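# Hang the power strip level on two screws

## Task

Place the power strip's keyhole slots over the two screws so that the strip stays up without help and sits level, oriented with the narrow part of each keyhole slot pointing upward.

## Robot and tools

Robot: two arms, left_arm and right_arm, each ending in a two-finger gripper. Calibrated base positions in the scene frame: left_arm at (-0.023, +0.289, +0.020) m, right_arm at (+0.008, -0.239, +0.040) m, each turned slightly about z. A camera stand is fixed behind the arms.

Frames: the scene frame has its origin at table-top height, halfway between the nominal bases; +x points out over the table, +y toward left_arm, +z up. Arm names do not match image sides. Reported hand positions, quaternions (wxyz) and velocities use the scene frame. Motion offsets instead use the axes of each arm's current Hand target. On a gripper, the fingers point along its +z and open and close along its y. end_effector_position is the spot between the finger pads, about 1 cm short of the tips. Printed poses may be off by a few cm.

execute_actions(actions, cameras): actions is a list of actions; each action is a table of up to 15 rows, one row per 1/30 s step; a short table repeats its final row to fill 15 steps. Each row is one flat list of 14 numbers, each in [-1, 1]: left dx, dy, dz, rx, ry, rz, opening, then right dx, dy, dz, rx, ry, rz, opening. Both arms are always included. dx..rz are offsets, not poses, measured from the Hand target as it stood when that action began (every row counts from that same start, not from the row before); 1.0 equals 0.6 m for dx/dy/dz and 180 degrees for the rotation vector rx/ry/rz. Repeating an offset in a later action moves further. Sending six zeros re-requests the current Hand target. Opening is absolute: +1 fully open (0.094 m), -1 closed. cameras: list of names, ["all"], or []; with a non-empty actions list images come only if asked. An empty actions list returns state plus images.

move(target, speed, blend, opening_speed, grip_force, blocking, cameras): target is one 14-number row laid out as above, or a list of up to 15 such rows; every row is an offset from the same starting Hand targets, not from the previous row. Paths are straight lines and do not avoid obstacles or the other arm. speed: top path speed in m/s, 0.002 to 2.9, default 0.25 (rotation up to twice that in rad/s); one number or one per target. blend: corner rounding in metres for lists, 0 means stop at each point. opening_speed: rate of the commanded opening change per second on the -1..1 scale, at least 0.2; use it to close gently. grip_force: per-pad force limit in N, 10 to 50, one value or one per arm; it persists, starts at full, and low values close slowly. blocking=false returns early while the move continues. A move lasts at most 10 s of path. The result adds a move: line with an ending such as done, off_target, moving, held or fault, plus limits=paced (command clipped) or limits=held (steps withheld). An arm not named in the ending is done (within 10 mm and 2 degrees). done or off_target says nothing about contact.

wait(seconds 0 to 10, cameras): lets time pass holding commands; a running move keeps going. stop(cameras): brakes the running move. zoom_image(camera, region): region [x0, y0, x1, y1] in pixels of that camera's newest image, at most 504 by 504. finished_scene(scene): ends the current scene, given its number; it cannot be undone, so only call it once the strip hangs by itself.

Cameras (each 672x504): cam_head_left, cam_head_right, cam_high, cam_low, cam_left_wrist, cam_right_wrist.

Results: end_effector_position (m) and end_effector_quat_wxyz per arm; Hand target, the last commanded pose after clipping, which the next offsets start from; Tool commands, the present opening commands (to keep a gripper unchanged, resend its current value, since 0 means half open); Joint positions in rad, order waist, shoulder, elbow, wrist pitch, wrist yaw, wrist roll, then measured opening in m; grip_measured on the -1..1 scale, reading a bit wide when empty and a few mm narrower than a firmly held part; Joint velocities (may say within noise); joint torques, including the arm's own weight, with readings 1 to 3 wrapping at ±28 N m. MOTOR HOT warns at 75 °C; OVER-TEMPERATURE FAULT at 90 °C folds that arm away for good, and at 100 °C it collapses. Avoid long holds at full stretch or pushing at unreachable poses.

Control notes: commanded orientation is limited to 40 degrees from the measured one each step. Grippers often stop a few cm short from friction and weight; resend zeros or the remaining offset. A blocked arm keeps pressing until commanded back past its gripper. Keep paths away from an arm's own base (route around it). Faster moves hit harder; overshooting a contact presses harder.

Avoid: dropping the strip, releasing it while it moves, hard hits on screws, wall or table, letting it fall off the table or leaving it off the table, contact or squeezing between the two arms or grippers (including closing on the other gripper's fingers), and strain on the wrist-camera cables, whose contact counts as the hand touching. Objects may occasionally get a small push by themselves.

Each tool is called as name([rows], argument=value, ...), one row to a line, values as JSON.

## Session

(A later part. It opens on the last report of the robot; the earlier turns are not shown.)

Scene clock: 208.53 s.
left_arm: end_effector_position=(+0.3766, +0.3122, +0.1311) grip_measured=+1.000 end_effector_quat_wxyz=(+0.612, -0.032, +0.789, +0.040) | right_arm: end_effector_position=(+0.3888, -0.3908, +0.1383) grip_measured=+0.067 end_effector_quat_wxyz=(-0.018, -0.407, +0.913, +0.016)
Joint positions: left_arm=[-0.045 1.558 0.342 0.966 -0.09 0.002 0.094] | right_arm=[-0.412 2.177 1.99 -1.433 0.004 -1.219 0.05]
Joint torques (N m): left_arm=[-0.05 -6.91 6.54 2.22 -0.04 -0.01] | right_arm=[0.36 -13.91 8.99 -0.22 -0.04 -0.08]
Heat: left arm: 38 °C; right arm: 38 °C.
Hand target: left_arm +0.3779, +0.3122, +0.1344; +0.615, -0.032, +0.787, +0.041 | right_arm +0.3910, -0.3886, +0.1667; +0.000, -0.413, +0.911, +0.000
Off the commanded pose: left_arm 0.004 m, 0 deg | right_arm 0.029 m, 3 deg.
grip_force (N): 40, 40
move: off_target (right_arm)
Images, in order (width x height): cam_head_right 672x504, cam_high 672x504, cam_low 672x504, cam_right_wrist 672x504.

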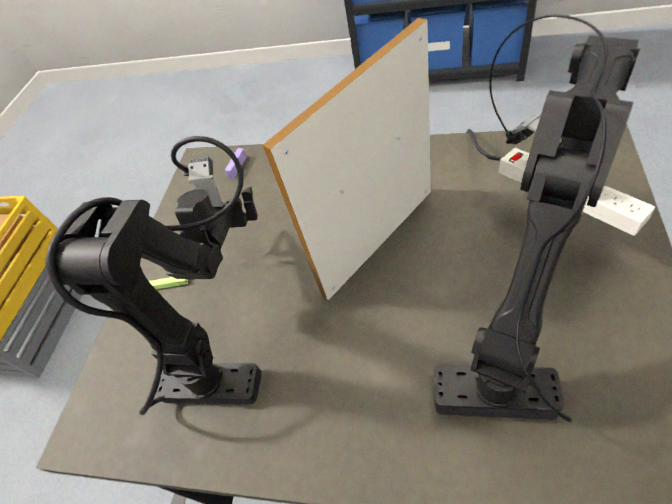

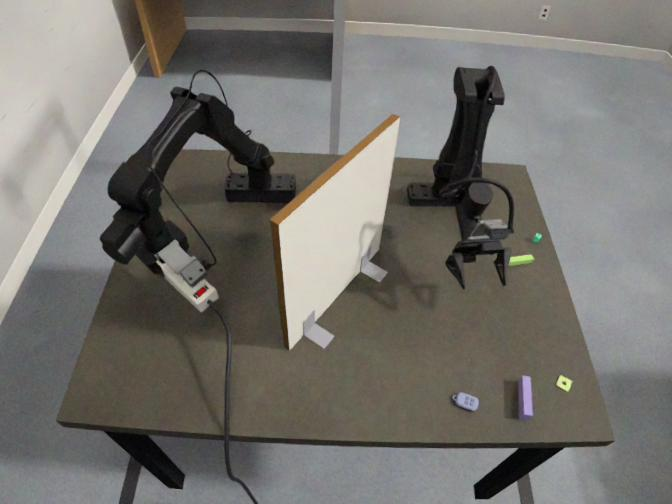

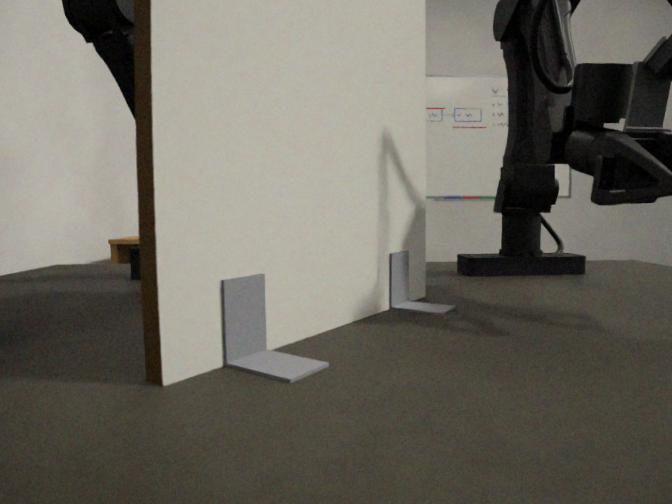

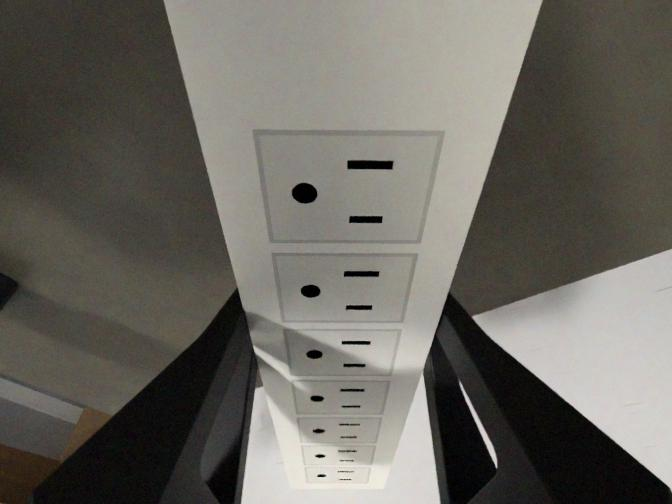

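move([
  [0,0,0,0,0,0,1, -0.119,0.0377,-0.15,0.1249,-0.2195,-0.0669,-0.2],
  [0,0,0,0,0,0,1, -0.2685,0.0822,-0.0722,0.2497,-0.4390,-0.1338,-0.2],
], cameras=["cam_right_wrist","cam_high","cam_low","cam_head_right"], speed=0.15, blend=0.03)

Scene clock: 228.77 s.
left_arm: end_effector_position=(+0.3766, +0.3122, +0.1311) grip_measured=+1.000 end_effector_quat_wxyz=(+0.612, -0.032, +0.789, +0.040) | right_arm: end_effector_position=(+0.4620, -0.2490, +0.1908) grip_measured=+0.065 end_effector_quat_wxyz=(+0.677, -0.430, +0.594, -0.059)
Joint positions: left_arm=[-0.045 1.558 0.342 0.966 -0.09 0.002 0.094] | right_arm=[-0.365 1.849 0.696 1.037 -0.869 -0.802 0.05]
Joint torques (N m): left_arm=[-0.05 -6.9 6.53 2.22 -0.04 -0.01] | right_arm=[1.17 -6.54 5.35 2.61 -0.69 0.04]
Heat: left arm: 38 °C; right arm: 38 °C.
Hand target: left_arm +0.3779, +0.3122, +0.1344; +0.615, -0.032, +0.787, +0.041 | right_arm +0.4600, -0.2349, +0.2100; +0.704, -0.452, +0.544, -0.064
Off the commanded pose: left_arm 0.004 m, 0 deg | right_arm 0.024 m, 7 deg.
grip_force (N): 40, 40
move: off_target (right_arm)
Images, in order (width x height): cam_head_right 672x504, cam_high 672x504, cam_low 672x504, cam_right_wrist 672x504.

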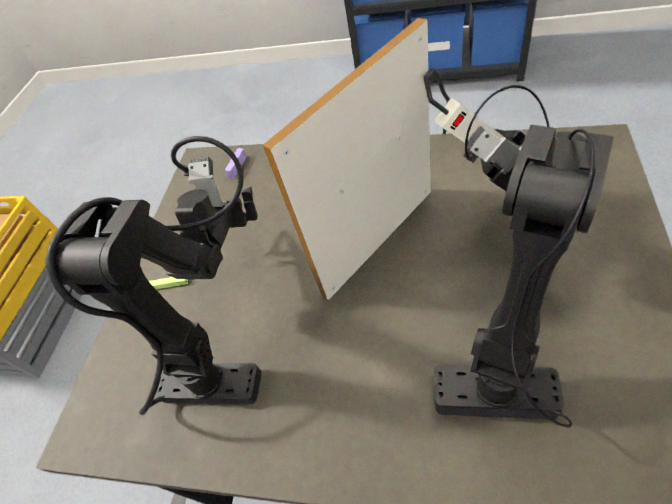

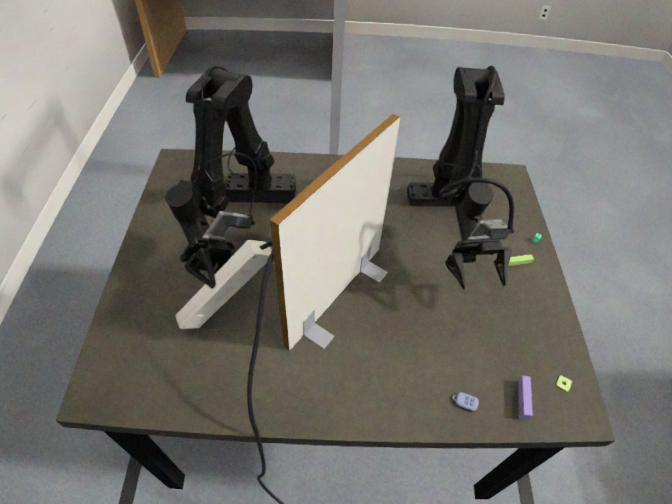

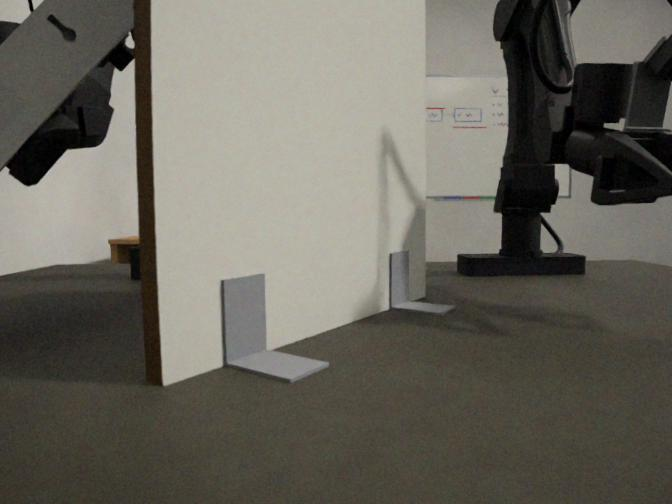

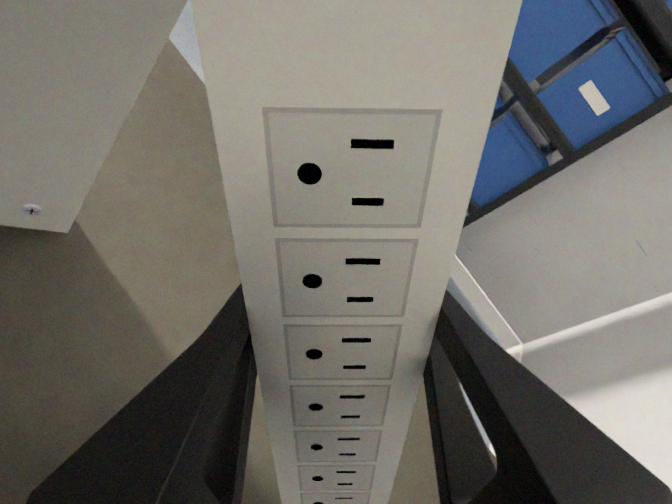

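move(target=[0,0,0,0,0,0,1, -0.0785,0.0548,-0.1373,0.0234,0.0095,0.2497,-0.2], cameras=["cam_right_wrist","cam_high","cam_low","cam_head_right"], speed=0.15, grip_force=50)

Scene clock: 248.40 s.
left_arm: end_effector_position=(+0.3766, +0.3122, +0.1311) grip_measured=+1.000 end_effector_quat_wxyz=(+0.612, -0.032, +0.789, +0.040) | right_arm: end_effector_position=(+0.3624, -0.2341, +0.1901) grip_measured=+0.059 end_effector_quat_wxyz=(+0.644, -0.150, +0.720, +0.211)
Joint positions: left_arm=[-0.045 1.558 0.342 0.966 -0.09 0.002 0.094] | right_arm=[-0.44 1.503 0.299 1.067 -0.926 0.002 0.05]
Joint torques (N m): left_arm=[-0.03 -6.9 6.53 2.22 -0.04 -0.01] | right_arm=[-0.73 -7.56 4.9 2.38 -0.31 -0.11]
Heat: left arm: 38 °C; right arm: 38 °C.
Hand target: left_arm +0.3779, +0.3122, +0.1344; +0.615, -0.032, +0.787, +0.041 | right_arm +0.3600, -0.2350, +0.2200; +0.683, -0.184, +0.683, +0.184
Off the commanded pose: left_arm 0.004 m, 0 deg | right_arm 0.030 m, 8 deg.
move: off_target (right_arm)
Images, in order (width x height): cam_head_right 672x504, cam_high 672x504, cam_low 672x504, cam_right_wrist 672x504.

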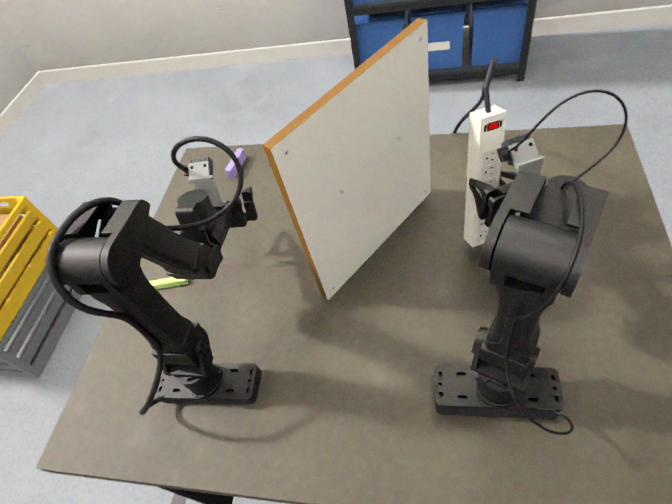

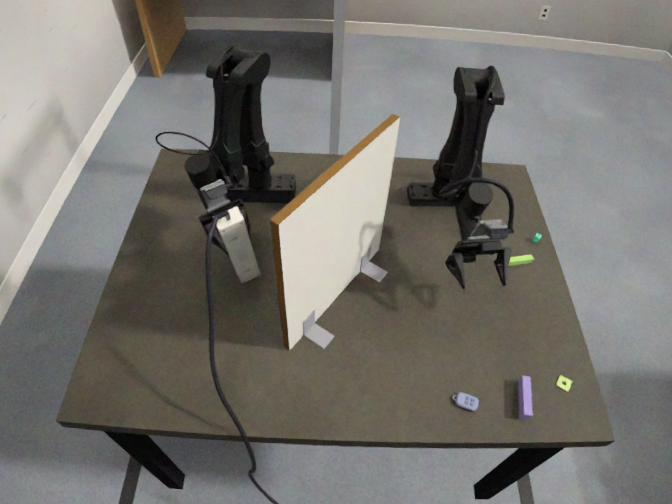

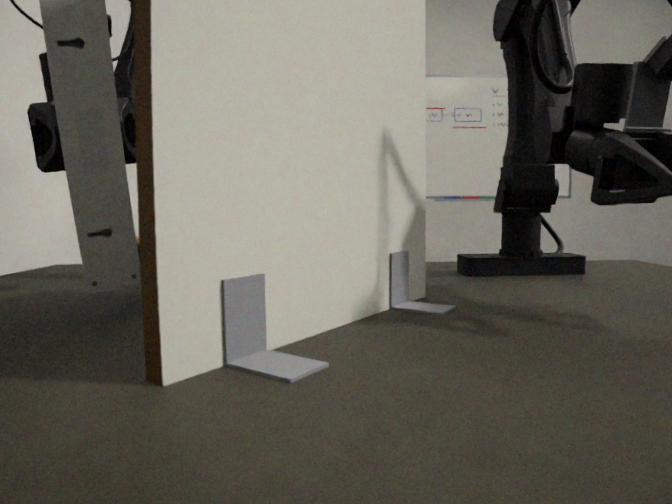

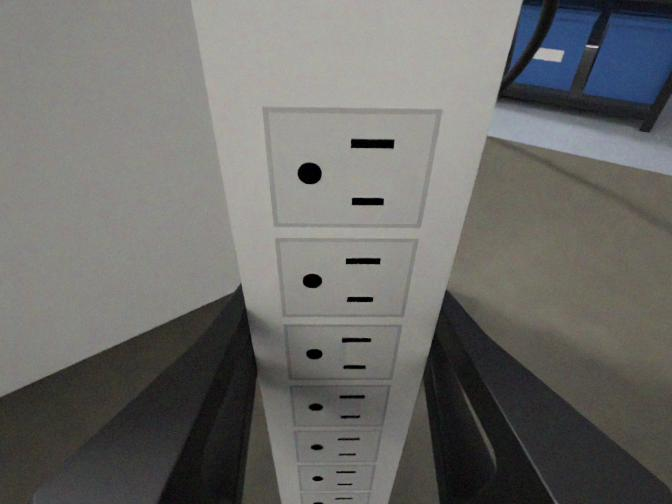

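zoom_image(camera="cam_low", region=[20, 0, 160, 105])

zoom_image(camera="cam_low", region=[40, 195, 180, 300])

Scaled by 3.600.

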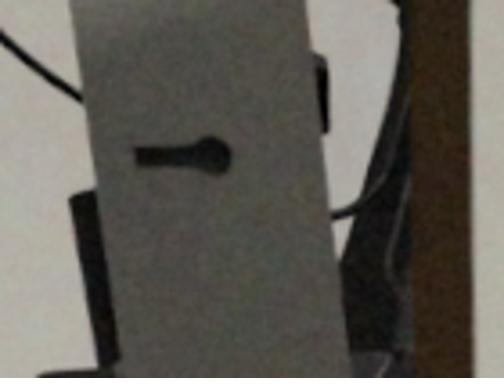

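Scaled by 3.600.

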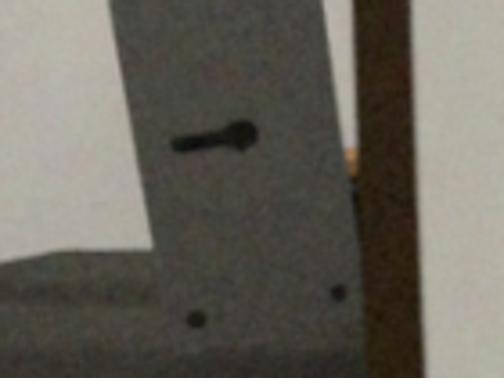

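zoom_image(camera="cam_low", region=[20, 0, 120, 75])

zoom_image(camera="cam_low", region=[0, 0, 200, 300])

Scaled by 5.040.

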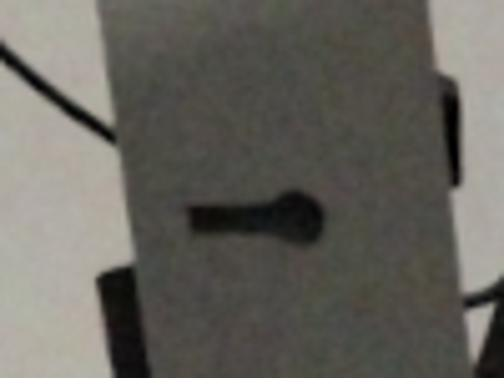

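Scaled by 1.680.

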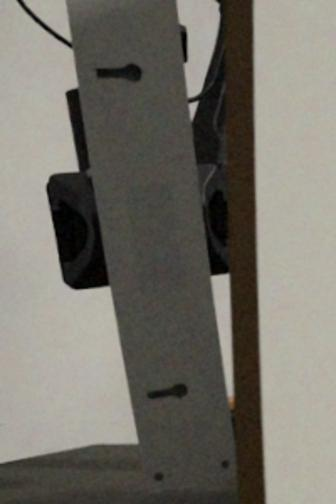

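move(target=[0,0,0,0,0,0,1, 0.0333,0.2755,-0.0372,-0.0865,-0.0865,-0.4947,-0.2], cameras=["all"], speed=0.15)

Scene clock: 324.70 s.
left_arm: end_effector_position=(+0.3766, +0.3122, +0.1311) grip_measured=+1.000 end_effector_quat_wxyz=(+0.612, -0.032, +0.789, +0.040) | right_arm: end_effector_position=(+0.2706, -0.1140, +0.1864) grip_measured=+0.059 end_effector_quat_wxyz=(+0.640, -0.671, +0.285, -0.241)
Joint positions: left_arm=[-0.045 1.558 0.342 0.966 -0.09 0.002 0.094] | right_arm=[-0.078 1.105 0.017 0.99 -0.853 -1.603 0.05]
Joint torques (N m): left_arm=[-0.05 -6.91 6.53 2.22 -0.04 -0.01] | right_arm=[1.36 -3.21 5.05 2.07 -0.74 0.05]
Heat: left arm: 39 °C; right arm: 41 °C.
Hand target: left_arm +0.3779, +0.3122, +0.1344; +0.615, -0.032, +0.787, +0.041 | right_arm +0.2578, -0.1033, +0.2001; +0.665, -0.664, +0.242, -0.242
Off the commanded pose: left_arm 0.004 m, 0 deg | right_arm 0.022 m, 6 deg.
joint sent to its limit (right arm) — joint 3 (elbow), lower limit, where the elbow is as bent as it goes. The joint targets still meet the commanded pose.
move: off_target (right_arm)

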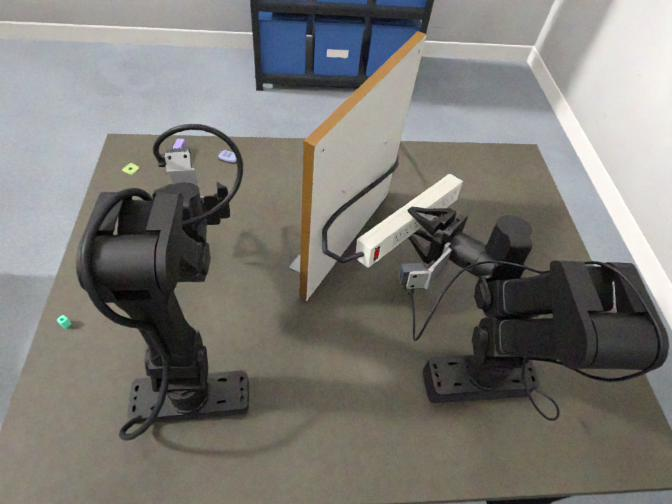

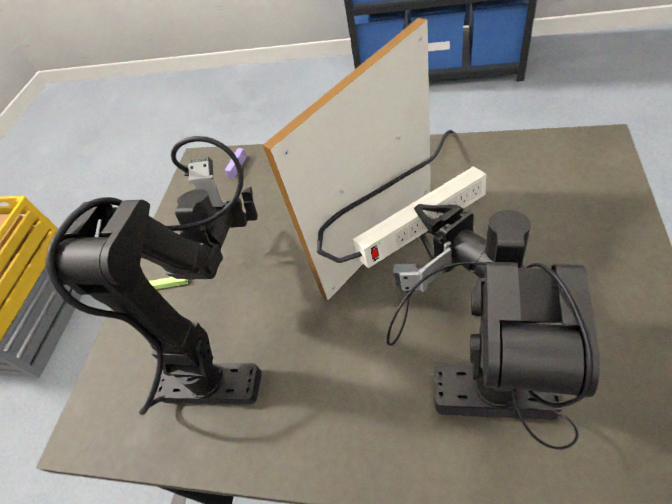

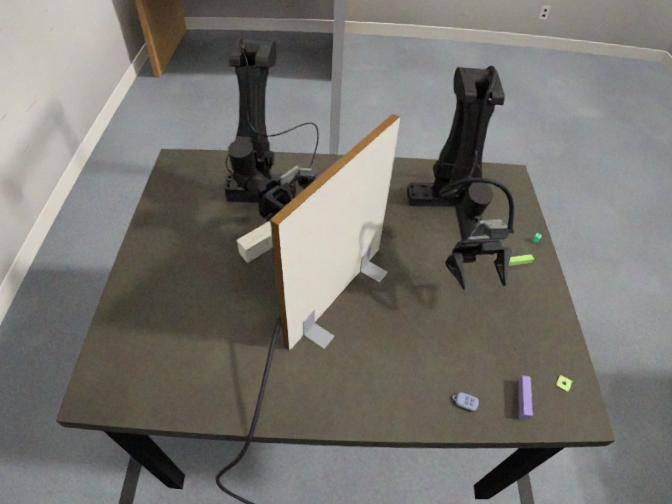

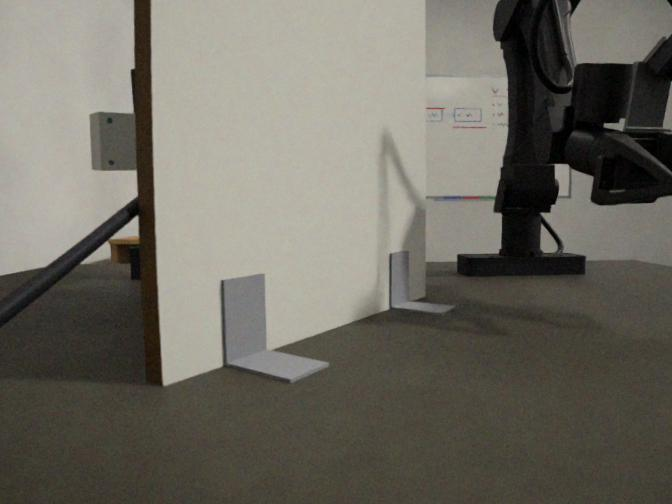

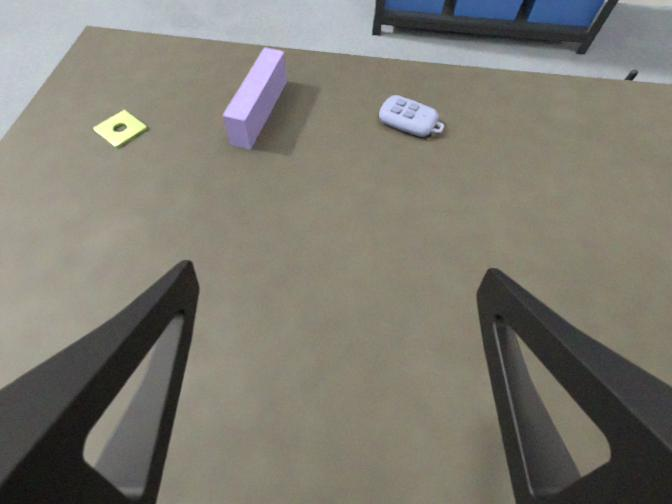

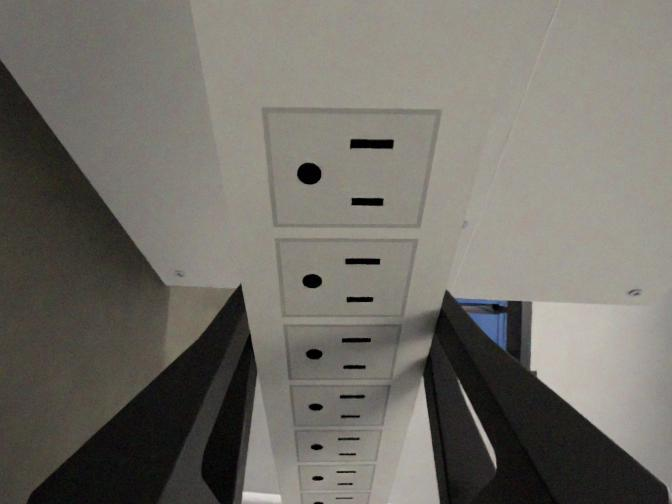

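move(target=[0,0,0,0,0,0,1, 0.08,-0.35,0,0,0,0,-0.2], cameras=["cam_head_left","cam_head_right","cam_high","cam_low","cam_right_wrist"], speed=0.15)

Scene clock: 353.60 s.
left_arm: end_effector_position=(+0.3766, +0.3122, +0.1311) grip_measured=+1.000 end_effector_quat_wxyz=(+0.612, -0.032, +0.789, +0.040) | right_arm: end_effector_position=(+0.3002, -0.1389, +0.3854) grip_measured=+0.059 end_effector_quat_wxyz=(+0.650, -0.670, +0.264, -0.244)
Joint positions: left_arm=[-0.045 1.558 0.342 0.966 -0.09 0.002 0.094] | right_arm=[-0.232 0.892 0.784 0.037 -1.035 -1.616 0.05]
Joint torques (N m): left_arm=[-0.03 -6.91 6.53 2.22 -0.04 -0.01] | right_arm=[-0.12 -1.16 11.19 1.69 -0.52 0.36]
Heat: left arm: 39 °C; right arm: 40 °C.
Hand target: left_arm +0.3779, +0.3122, +0.1344; +0.615, -0.032, +0.787, +0.041 | right_arm +0.2943, -0.1342, +0.4101; +0.664, -0.664, +0.242, -0.242
Off the commanded pose: left_arm 0.004 m, 0 deg | right_arm 0.026 m, 3 deg.
move: off_target (right_arm)
Images, in order (width x height): cam_head_left 672x504, cam_head_right 672x504, cam_high 672x504, cam_low 672x504, cam_right_wrist 672x504.

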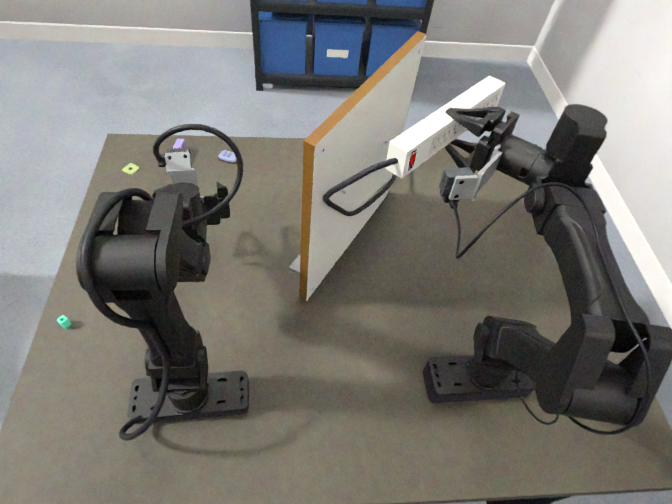

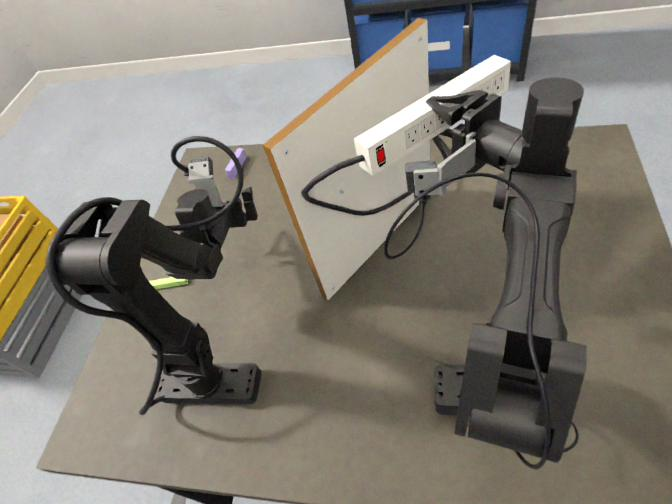

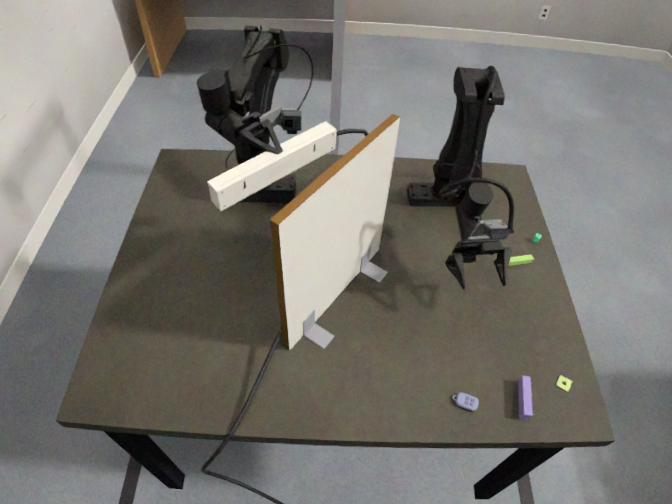

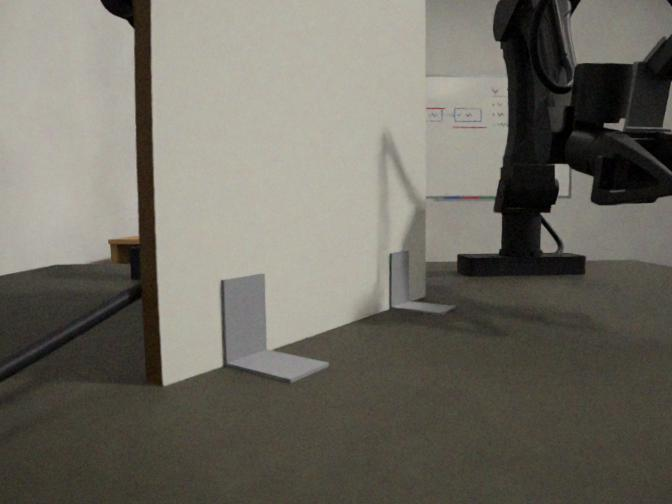

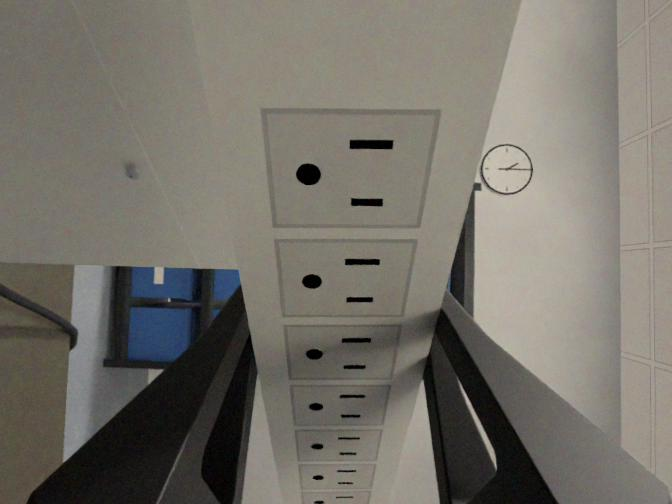

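zoom_image(camera="cam_high", region=[195, 110, 355, 230])

zoom_image(camera="cam_right_wrist", region=[90, 130, 170, 210])

zoom_image(camera="cam_head_right", region=[290, 50, 530, 230])

zoom_image(camera="cam_head_left", region=[290, 60, 530, 240])

Scaled by 3.150.

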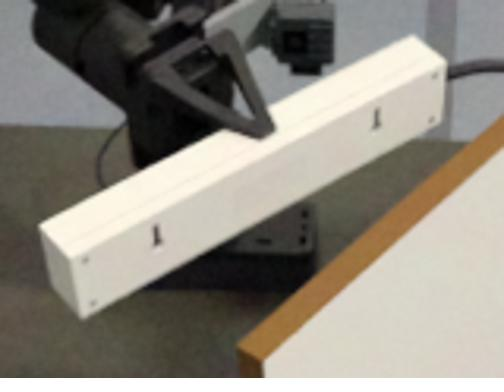

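Scaled by 6.300.

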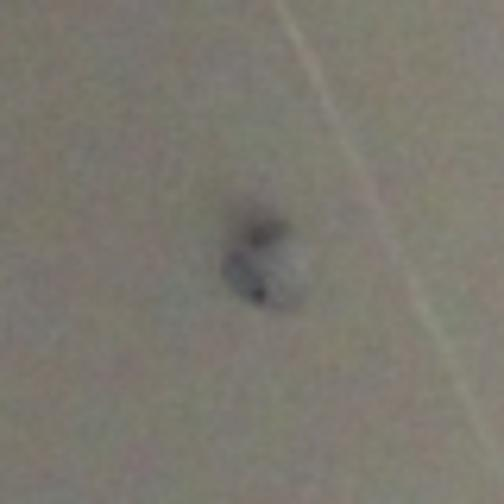

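Scaled by 2.100.

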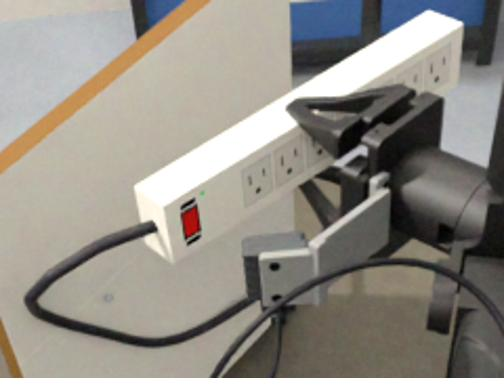

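Scaled by 2.100.

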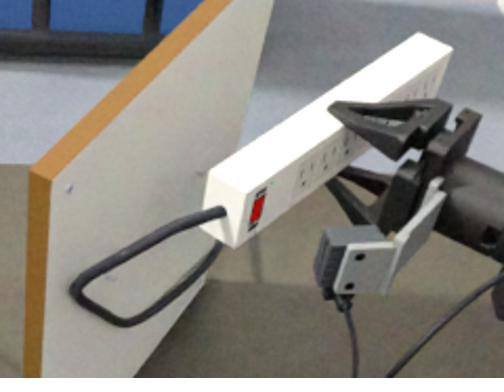

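zoom_image(camera="cam_high", region=[200, 170, 260, 215])

zoom_image(camera="cam_high", region=[290, 115, 350, 160])

zoom_image(camera="cam_head_right", region=[345, 50, 515, 178])

Scaled by 8.400.

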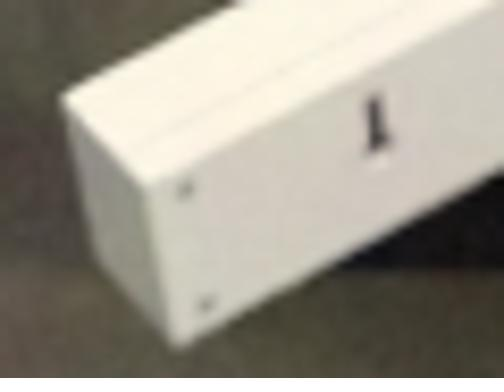

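Scaled by 8.400.

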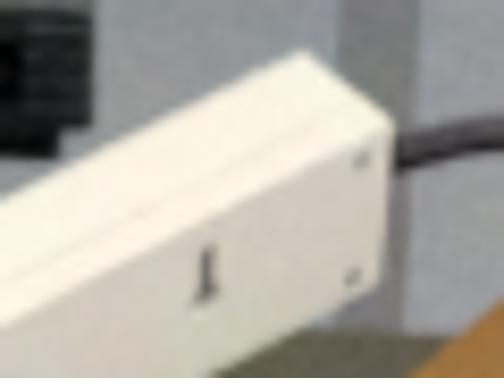

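Scaled by 2.965.

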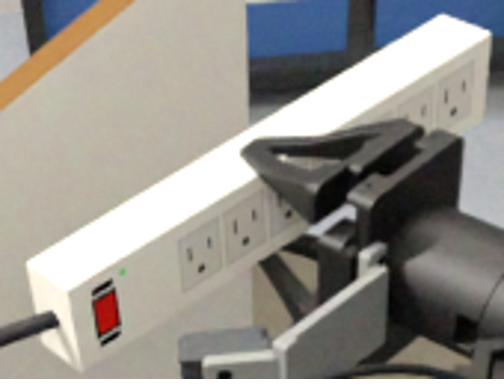

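move(target=[0,0,0,0,0,0,1, -0.0588,0.0418,0.1055,0.0118,-0.0644,-0.005,-0.2], cameras=["cam_head_left","cam_head_right","cam_high","cam_right_wrist"], speed=0.1)

Scene clock: 449.50 s.
left_arm: end_effector_position=(+0.3766, +0.3122, +0.1311) grip_measured=+1.000 end_effector_quat_wxyz=(+0.612, -0.032, +0.789, +0.040) | right_arm: end_effector_position=(+0.3131, -0.0686, +0.3810) grip_measured=+0.059 end_effector_quat_wxyz=(+0.683, -0.682, +0.166, -0.202)
Joint positions: left_arm=[-0.045 1.558 0.342 0.966 -0.09 0.002 0.094] | right_arm=[0.031 1.067 0.774 0.321 -0.981 -1.596 0.05]
Joint torques (N m): left_arm=[-0.05 -6.91 6.54 2.22 -0.04 -0.01] | right_arm=[1.06 -2.28 6.89 1.83 -0.23 0.47]
Heat: left arm: 40 °C; right arm: 43 °C.
Hand target: left_arm +0.3779, +0.3122, +0.1344; +0.615, -0.032, +0.787, +0.041 | right_arm +0.3081, -0.0630, +0.3850; +0.696, -0.675, +0.164, -0.184
Off the commanded pose: left_arm 0.004 m, 0 deg | right_arm 0.008 m, 3 deg.
move: off_target (right_arm)
Images, in order (width x height): cam_head_left 672x504, cam_head_right 672x504, cam_high 672x504, cam_right_wrist 672x504.

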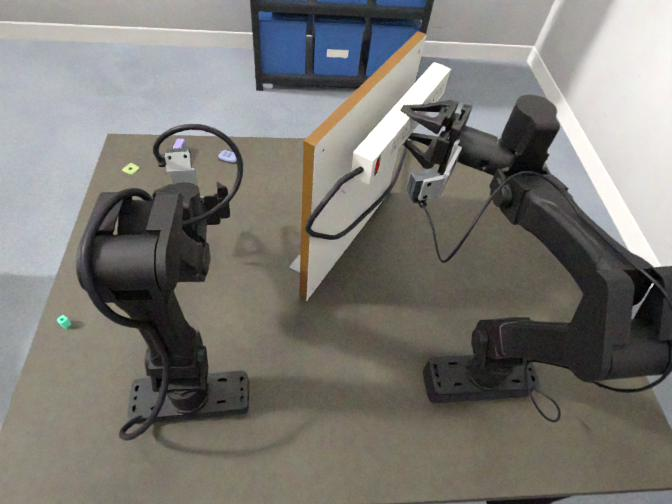

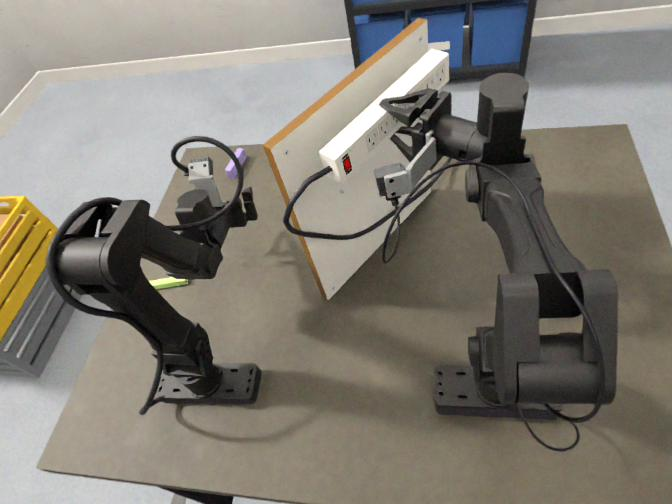

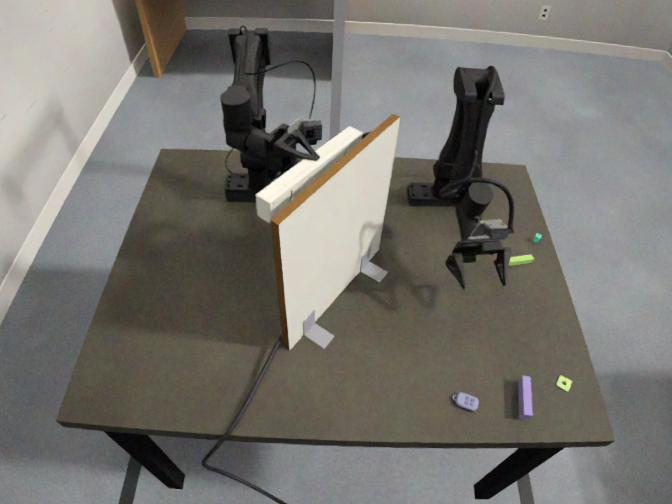

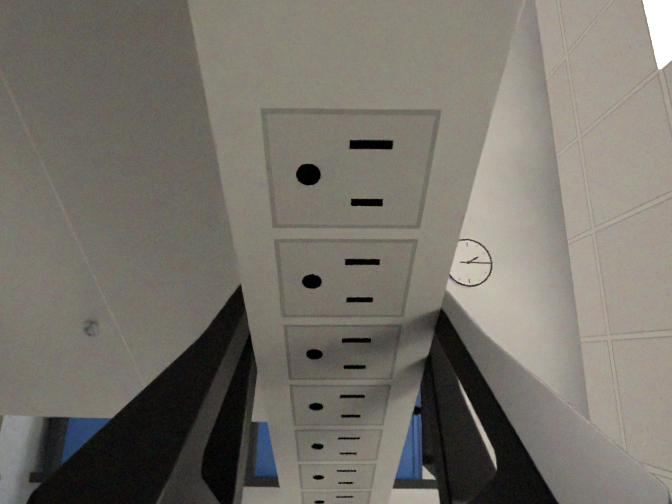

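zoom_image(camera="cam_right_wrist", region=[0, 40, 240, 420])

zoom_image(camera="cam_high", region=[240, 100, 420, 240])

zoom_image(camera="cam_head_right", region=[260, 20, 460, 260])

Scaled by 1.326.

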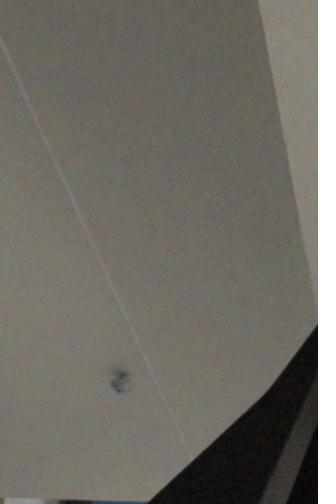

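Scaled by 2.800.

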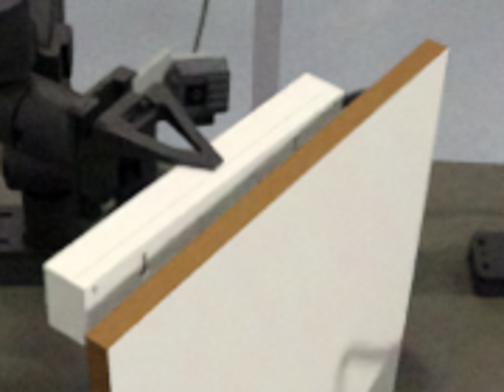

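Scaled by 2.100.

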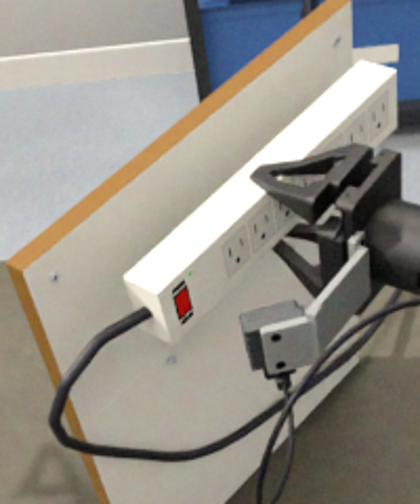

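move(target=[0,0,0,0,0,0,1, -0.0138,0.2667,-0.0063,-0.0046,-0.003,0.0155,-0.2], cameras=["cam_head_left","cam_head_right","cam_high","cam_low","cam_right_wrist"], speed=0.1)

Scene clock: 492.90 s.
left_arm: end_effector_position=(+0.3766, +0.3122, +0.1311) grip_measured=+1.000 end_effector_quat_wxyz=(+0.612, -0.032, +0.789, +0.040) | right_arm: end_effector_position=(+0.3089, -0.0629, +0.2231) grip_measured=+0.059 end_effector_quat_wxyz=(+0.688, -0.681, +0.181, -0.174)
Joint positions: left_arm=[-0.045 1.558 0.342 0.966 -0.09 0.002 0.094] | right_arm=[0.05 1.453 0.301 1.164 -0.981 -1.549 0.05]
Joint torques (N m): left_arm=[-0.03 -6.9 6.54 2.22 -0.04 -0.01] | right_arm=[0.84 -2.89 4.64 1.85 -0.17 0.3]
Heat: left arm: 40 °C; right arm: 43 °C.
Hand target: left_arm +0.3779, +0.3122, +0.1344; +0.615, -0.032, +0.787, +0.041 | right_arm +0.3045, -0.0588, +0.2248; +0.696, -0.676, +0.178, -0.162
Off the commanded pose: left_arm 0.004 m, 0 deg | right_arm 0.006 m, 2 deg.
move: done
Images, in order (width x height): cam_head_left 672x504, cam_head_right 672x504, cam_high 672x504, cam_low 672x504, cam_right_wrist 672x504.

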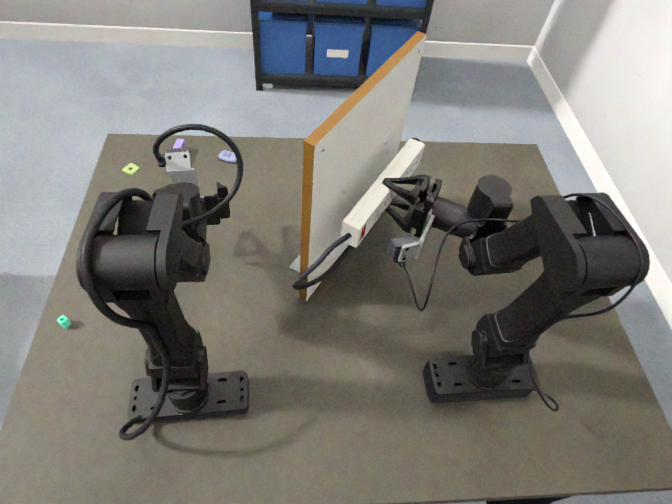

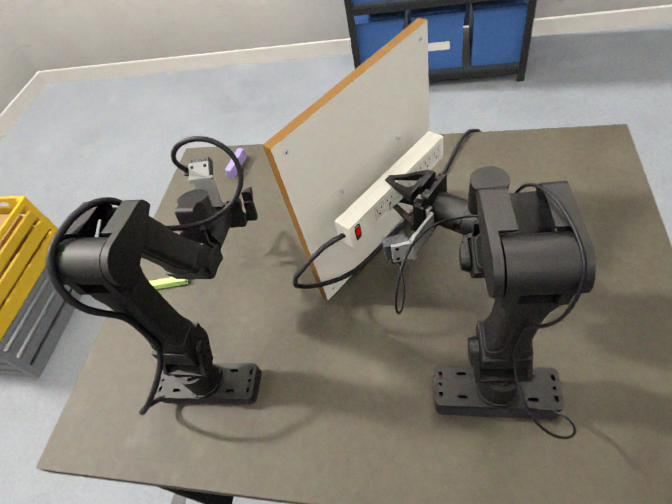

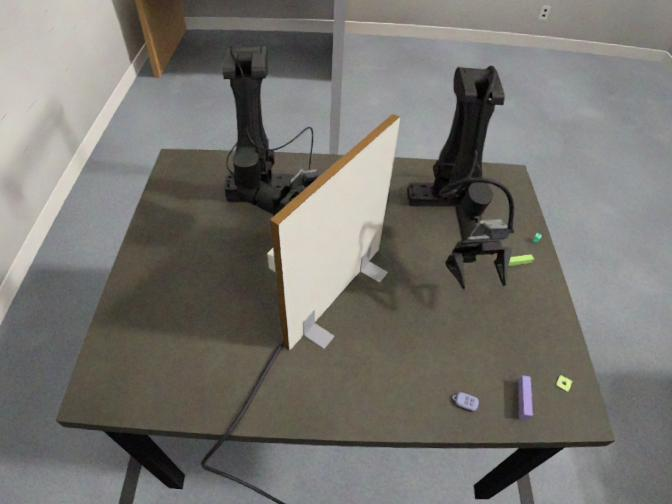

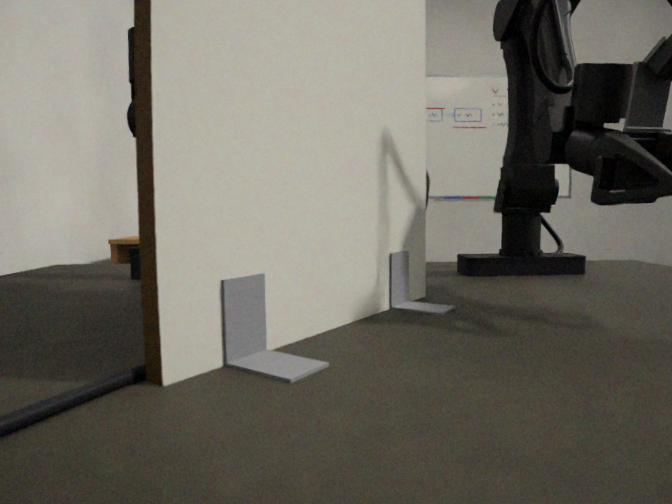

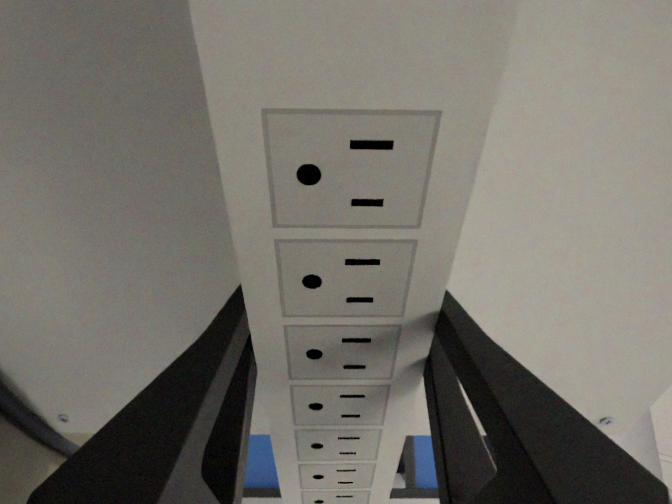

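zoom_image(camera="cam_head_right", region=[310, 110, 470, 250])

zoom_image(camera="cam_head_left", region=[310, 110, 470, 270])

Scaled by 3.150.

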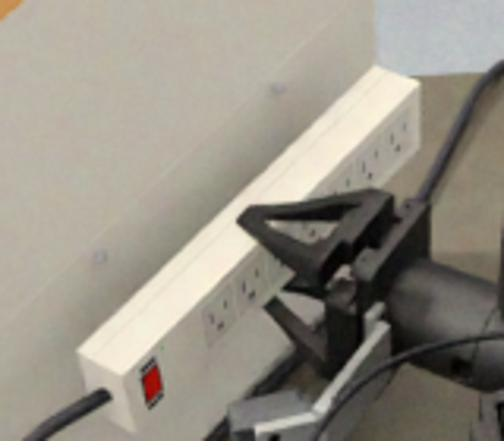

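Scaled by 3.150.

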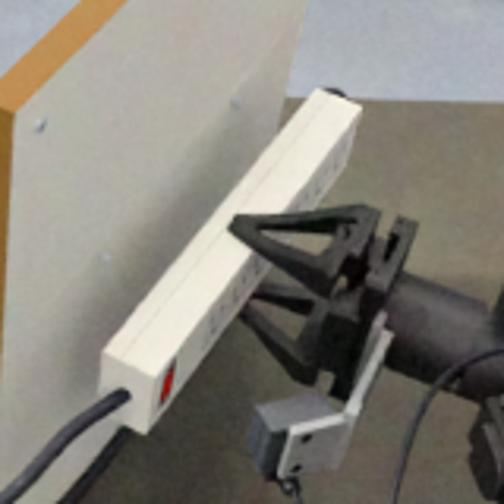

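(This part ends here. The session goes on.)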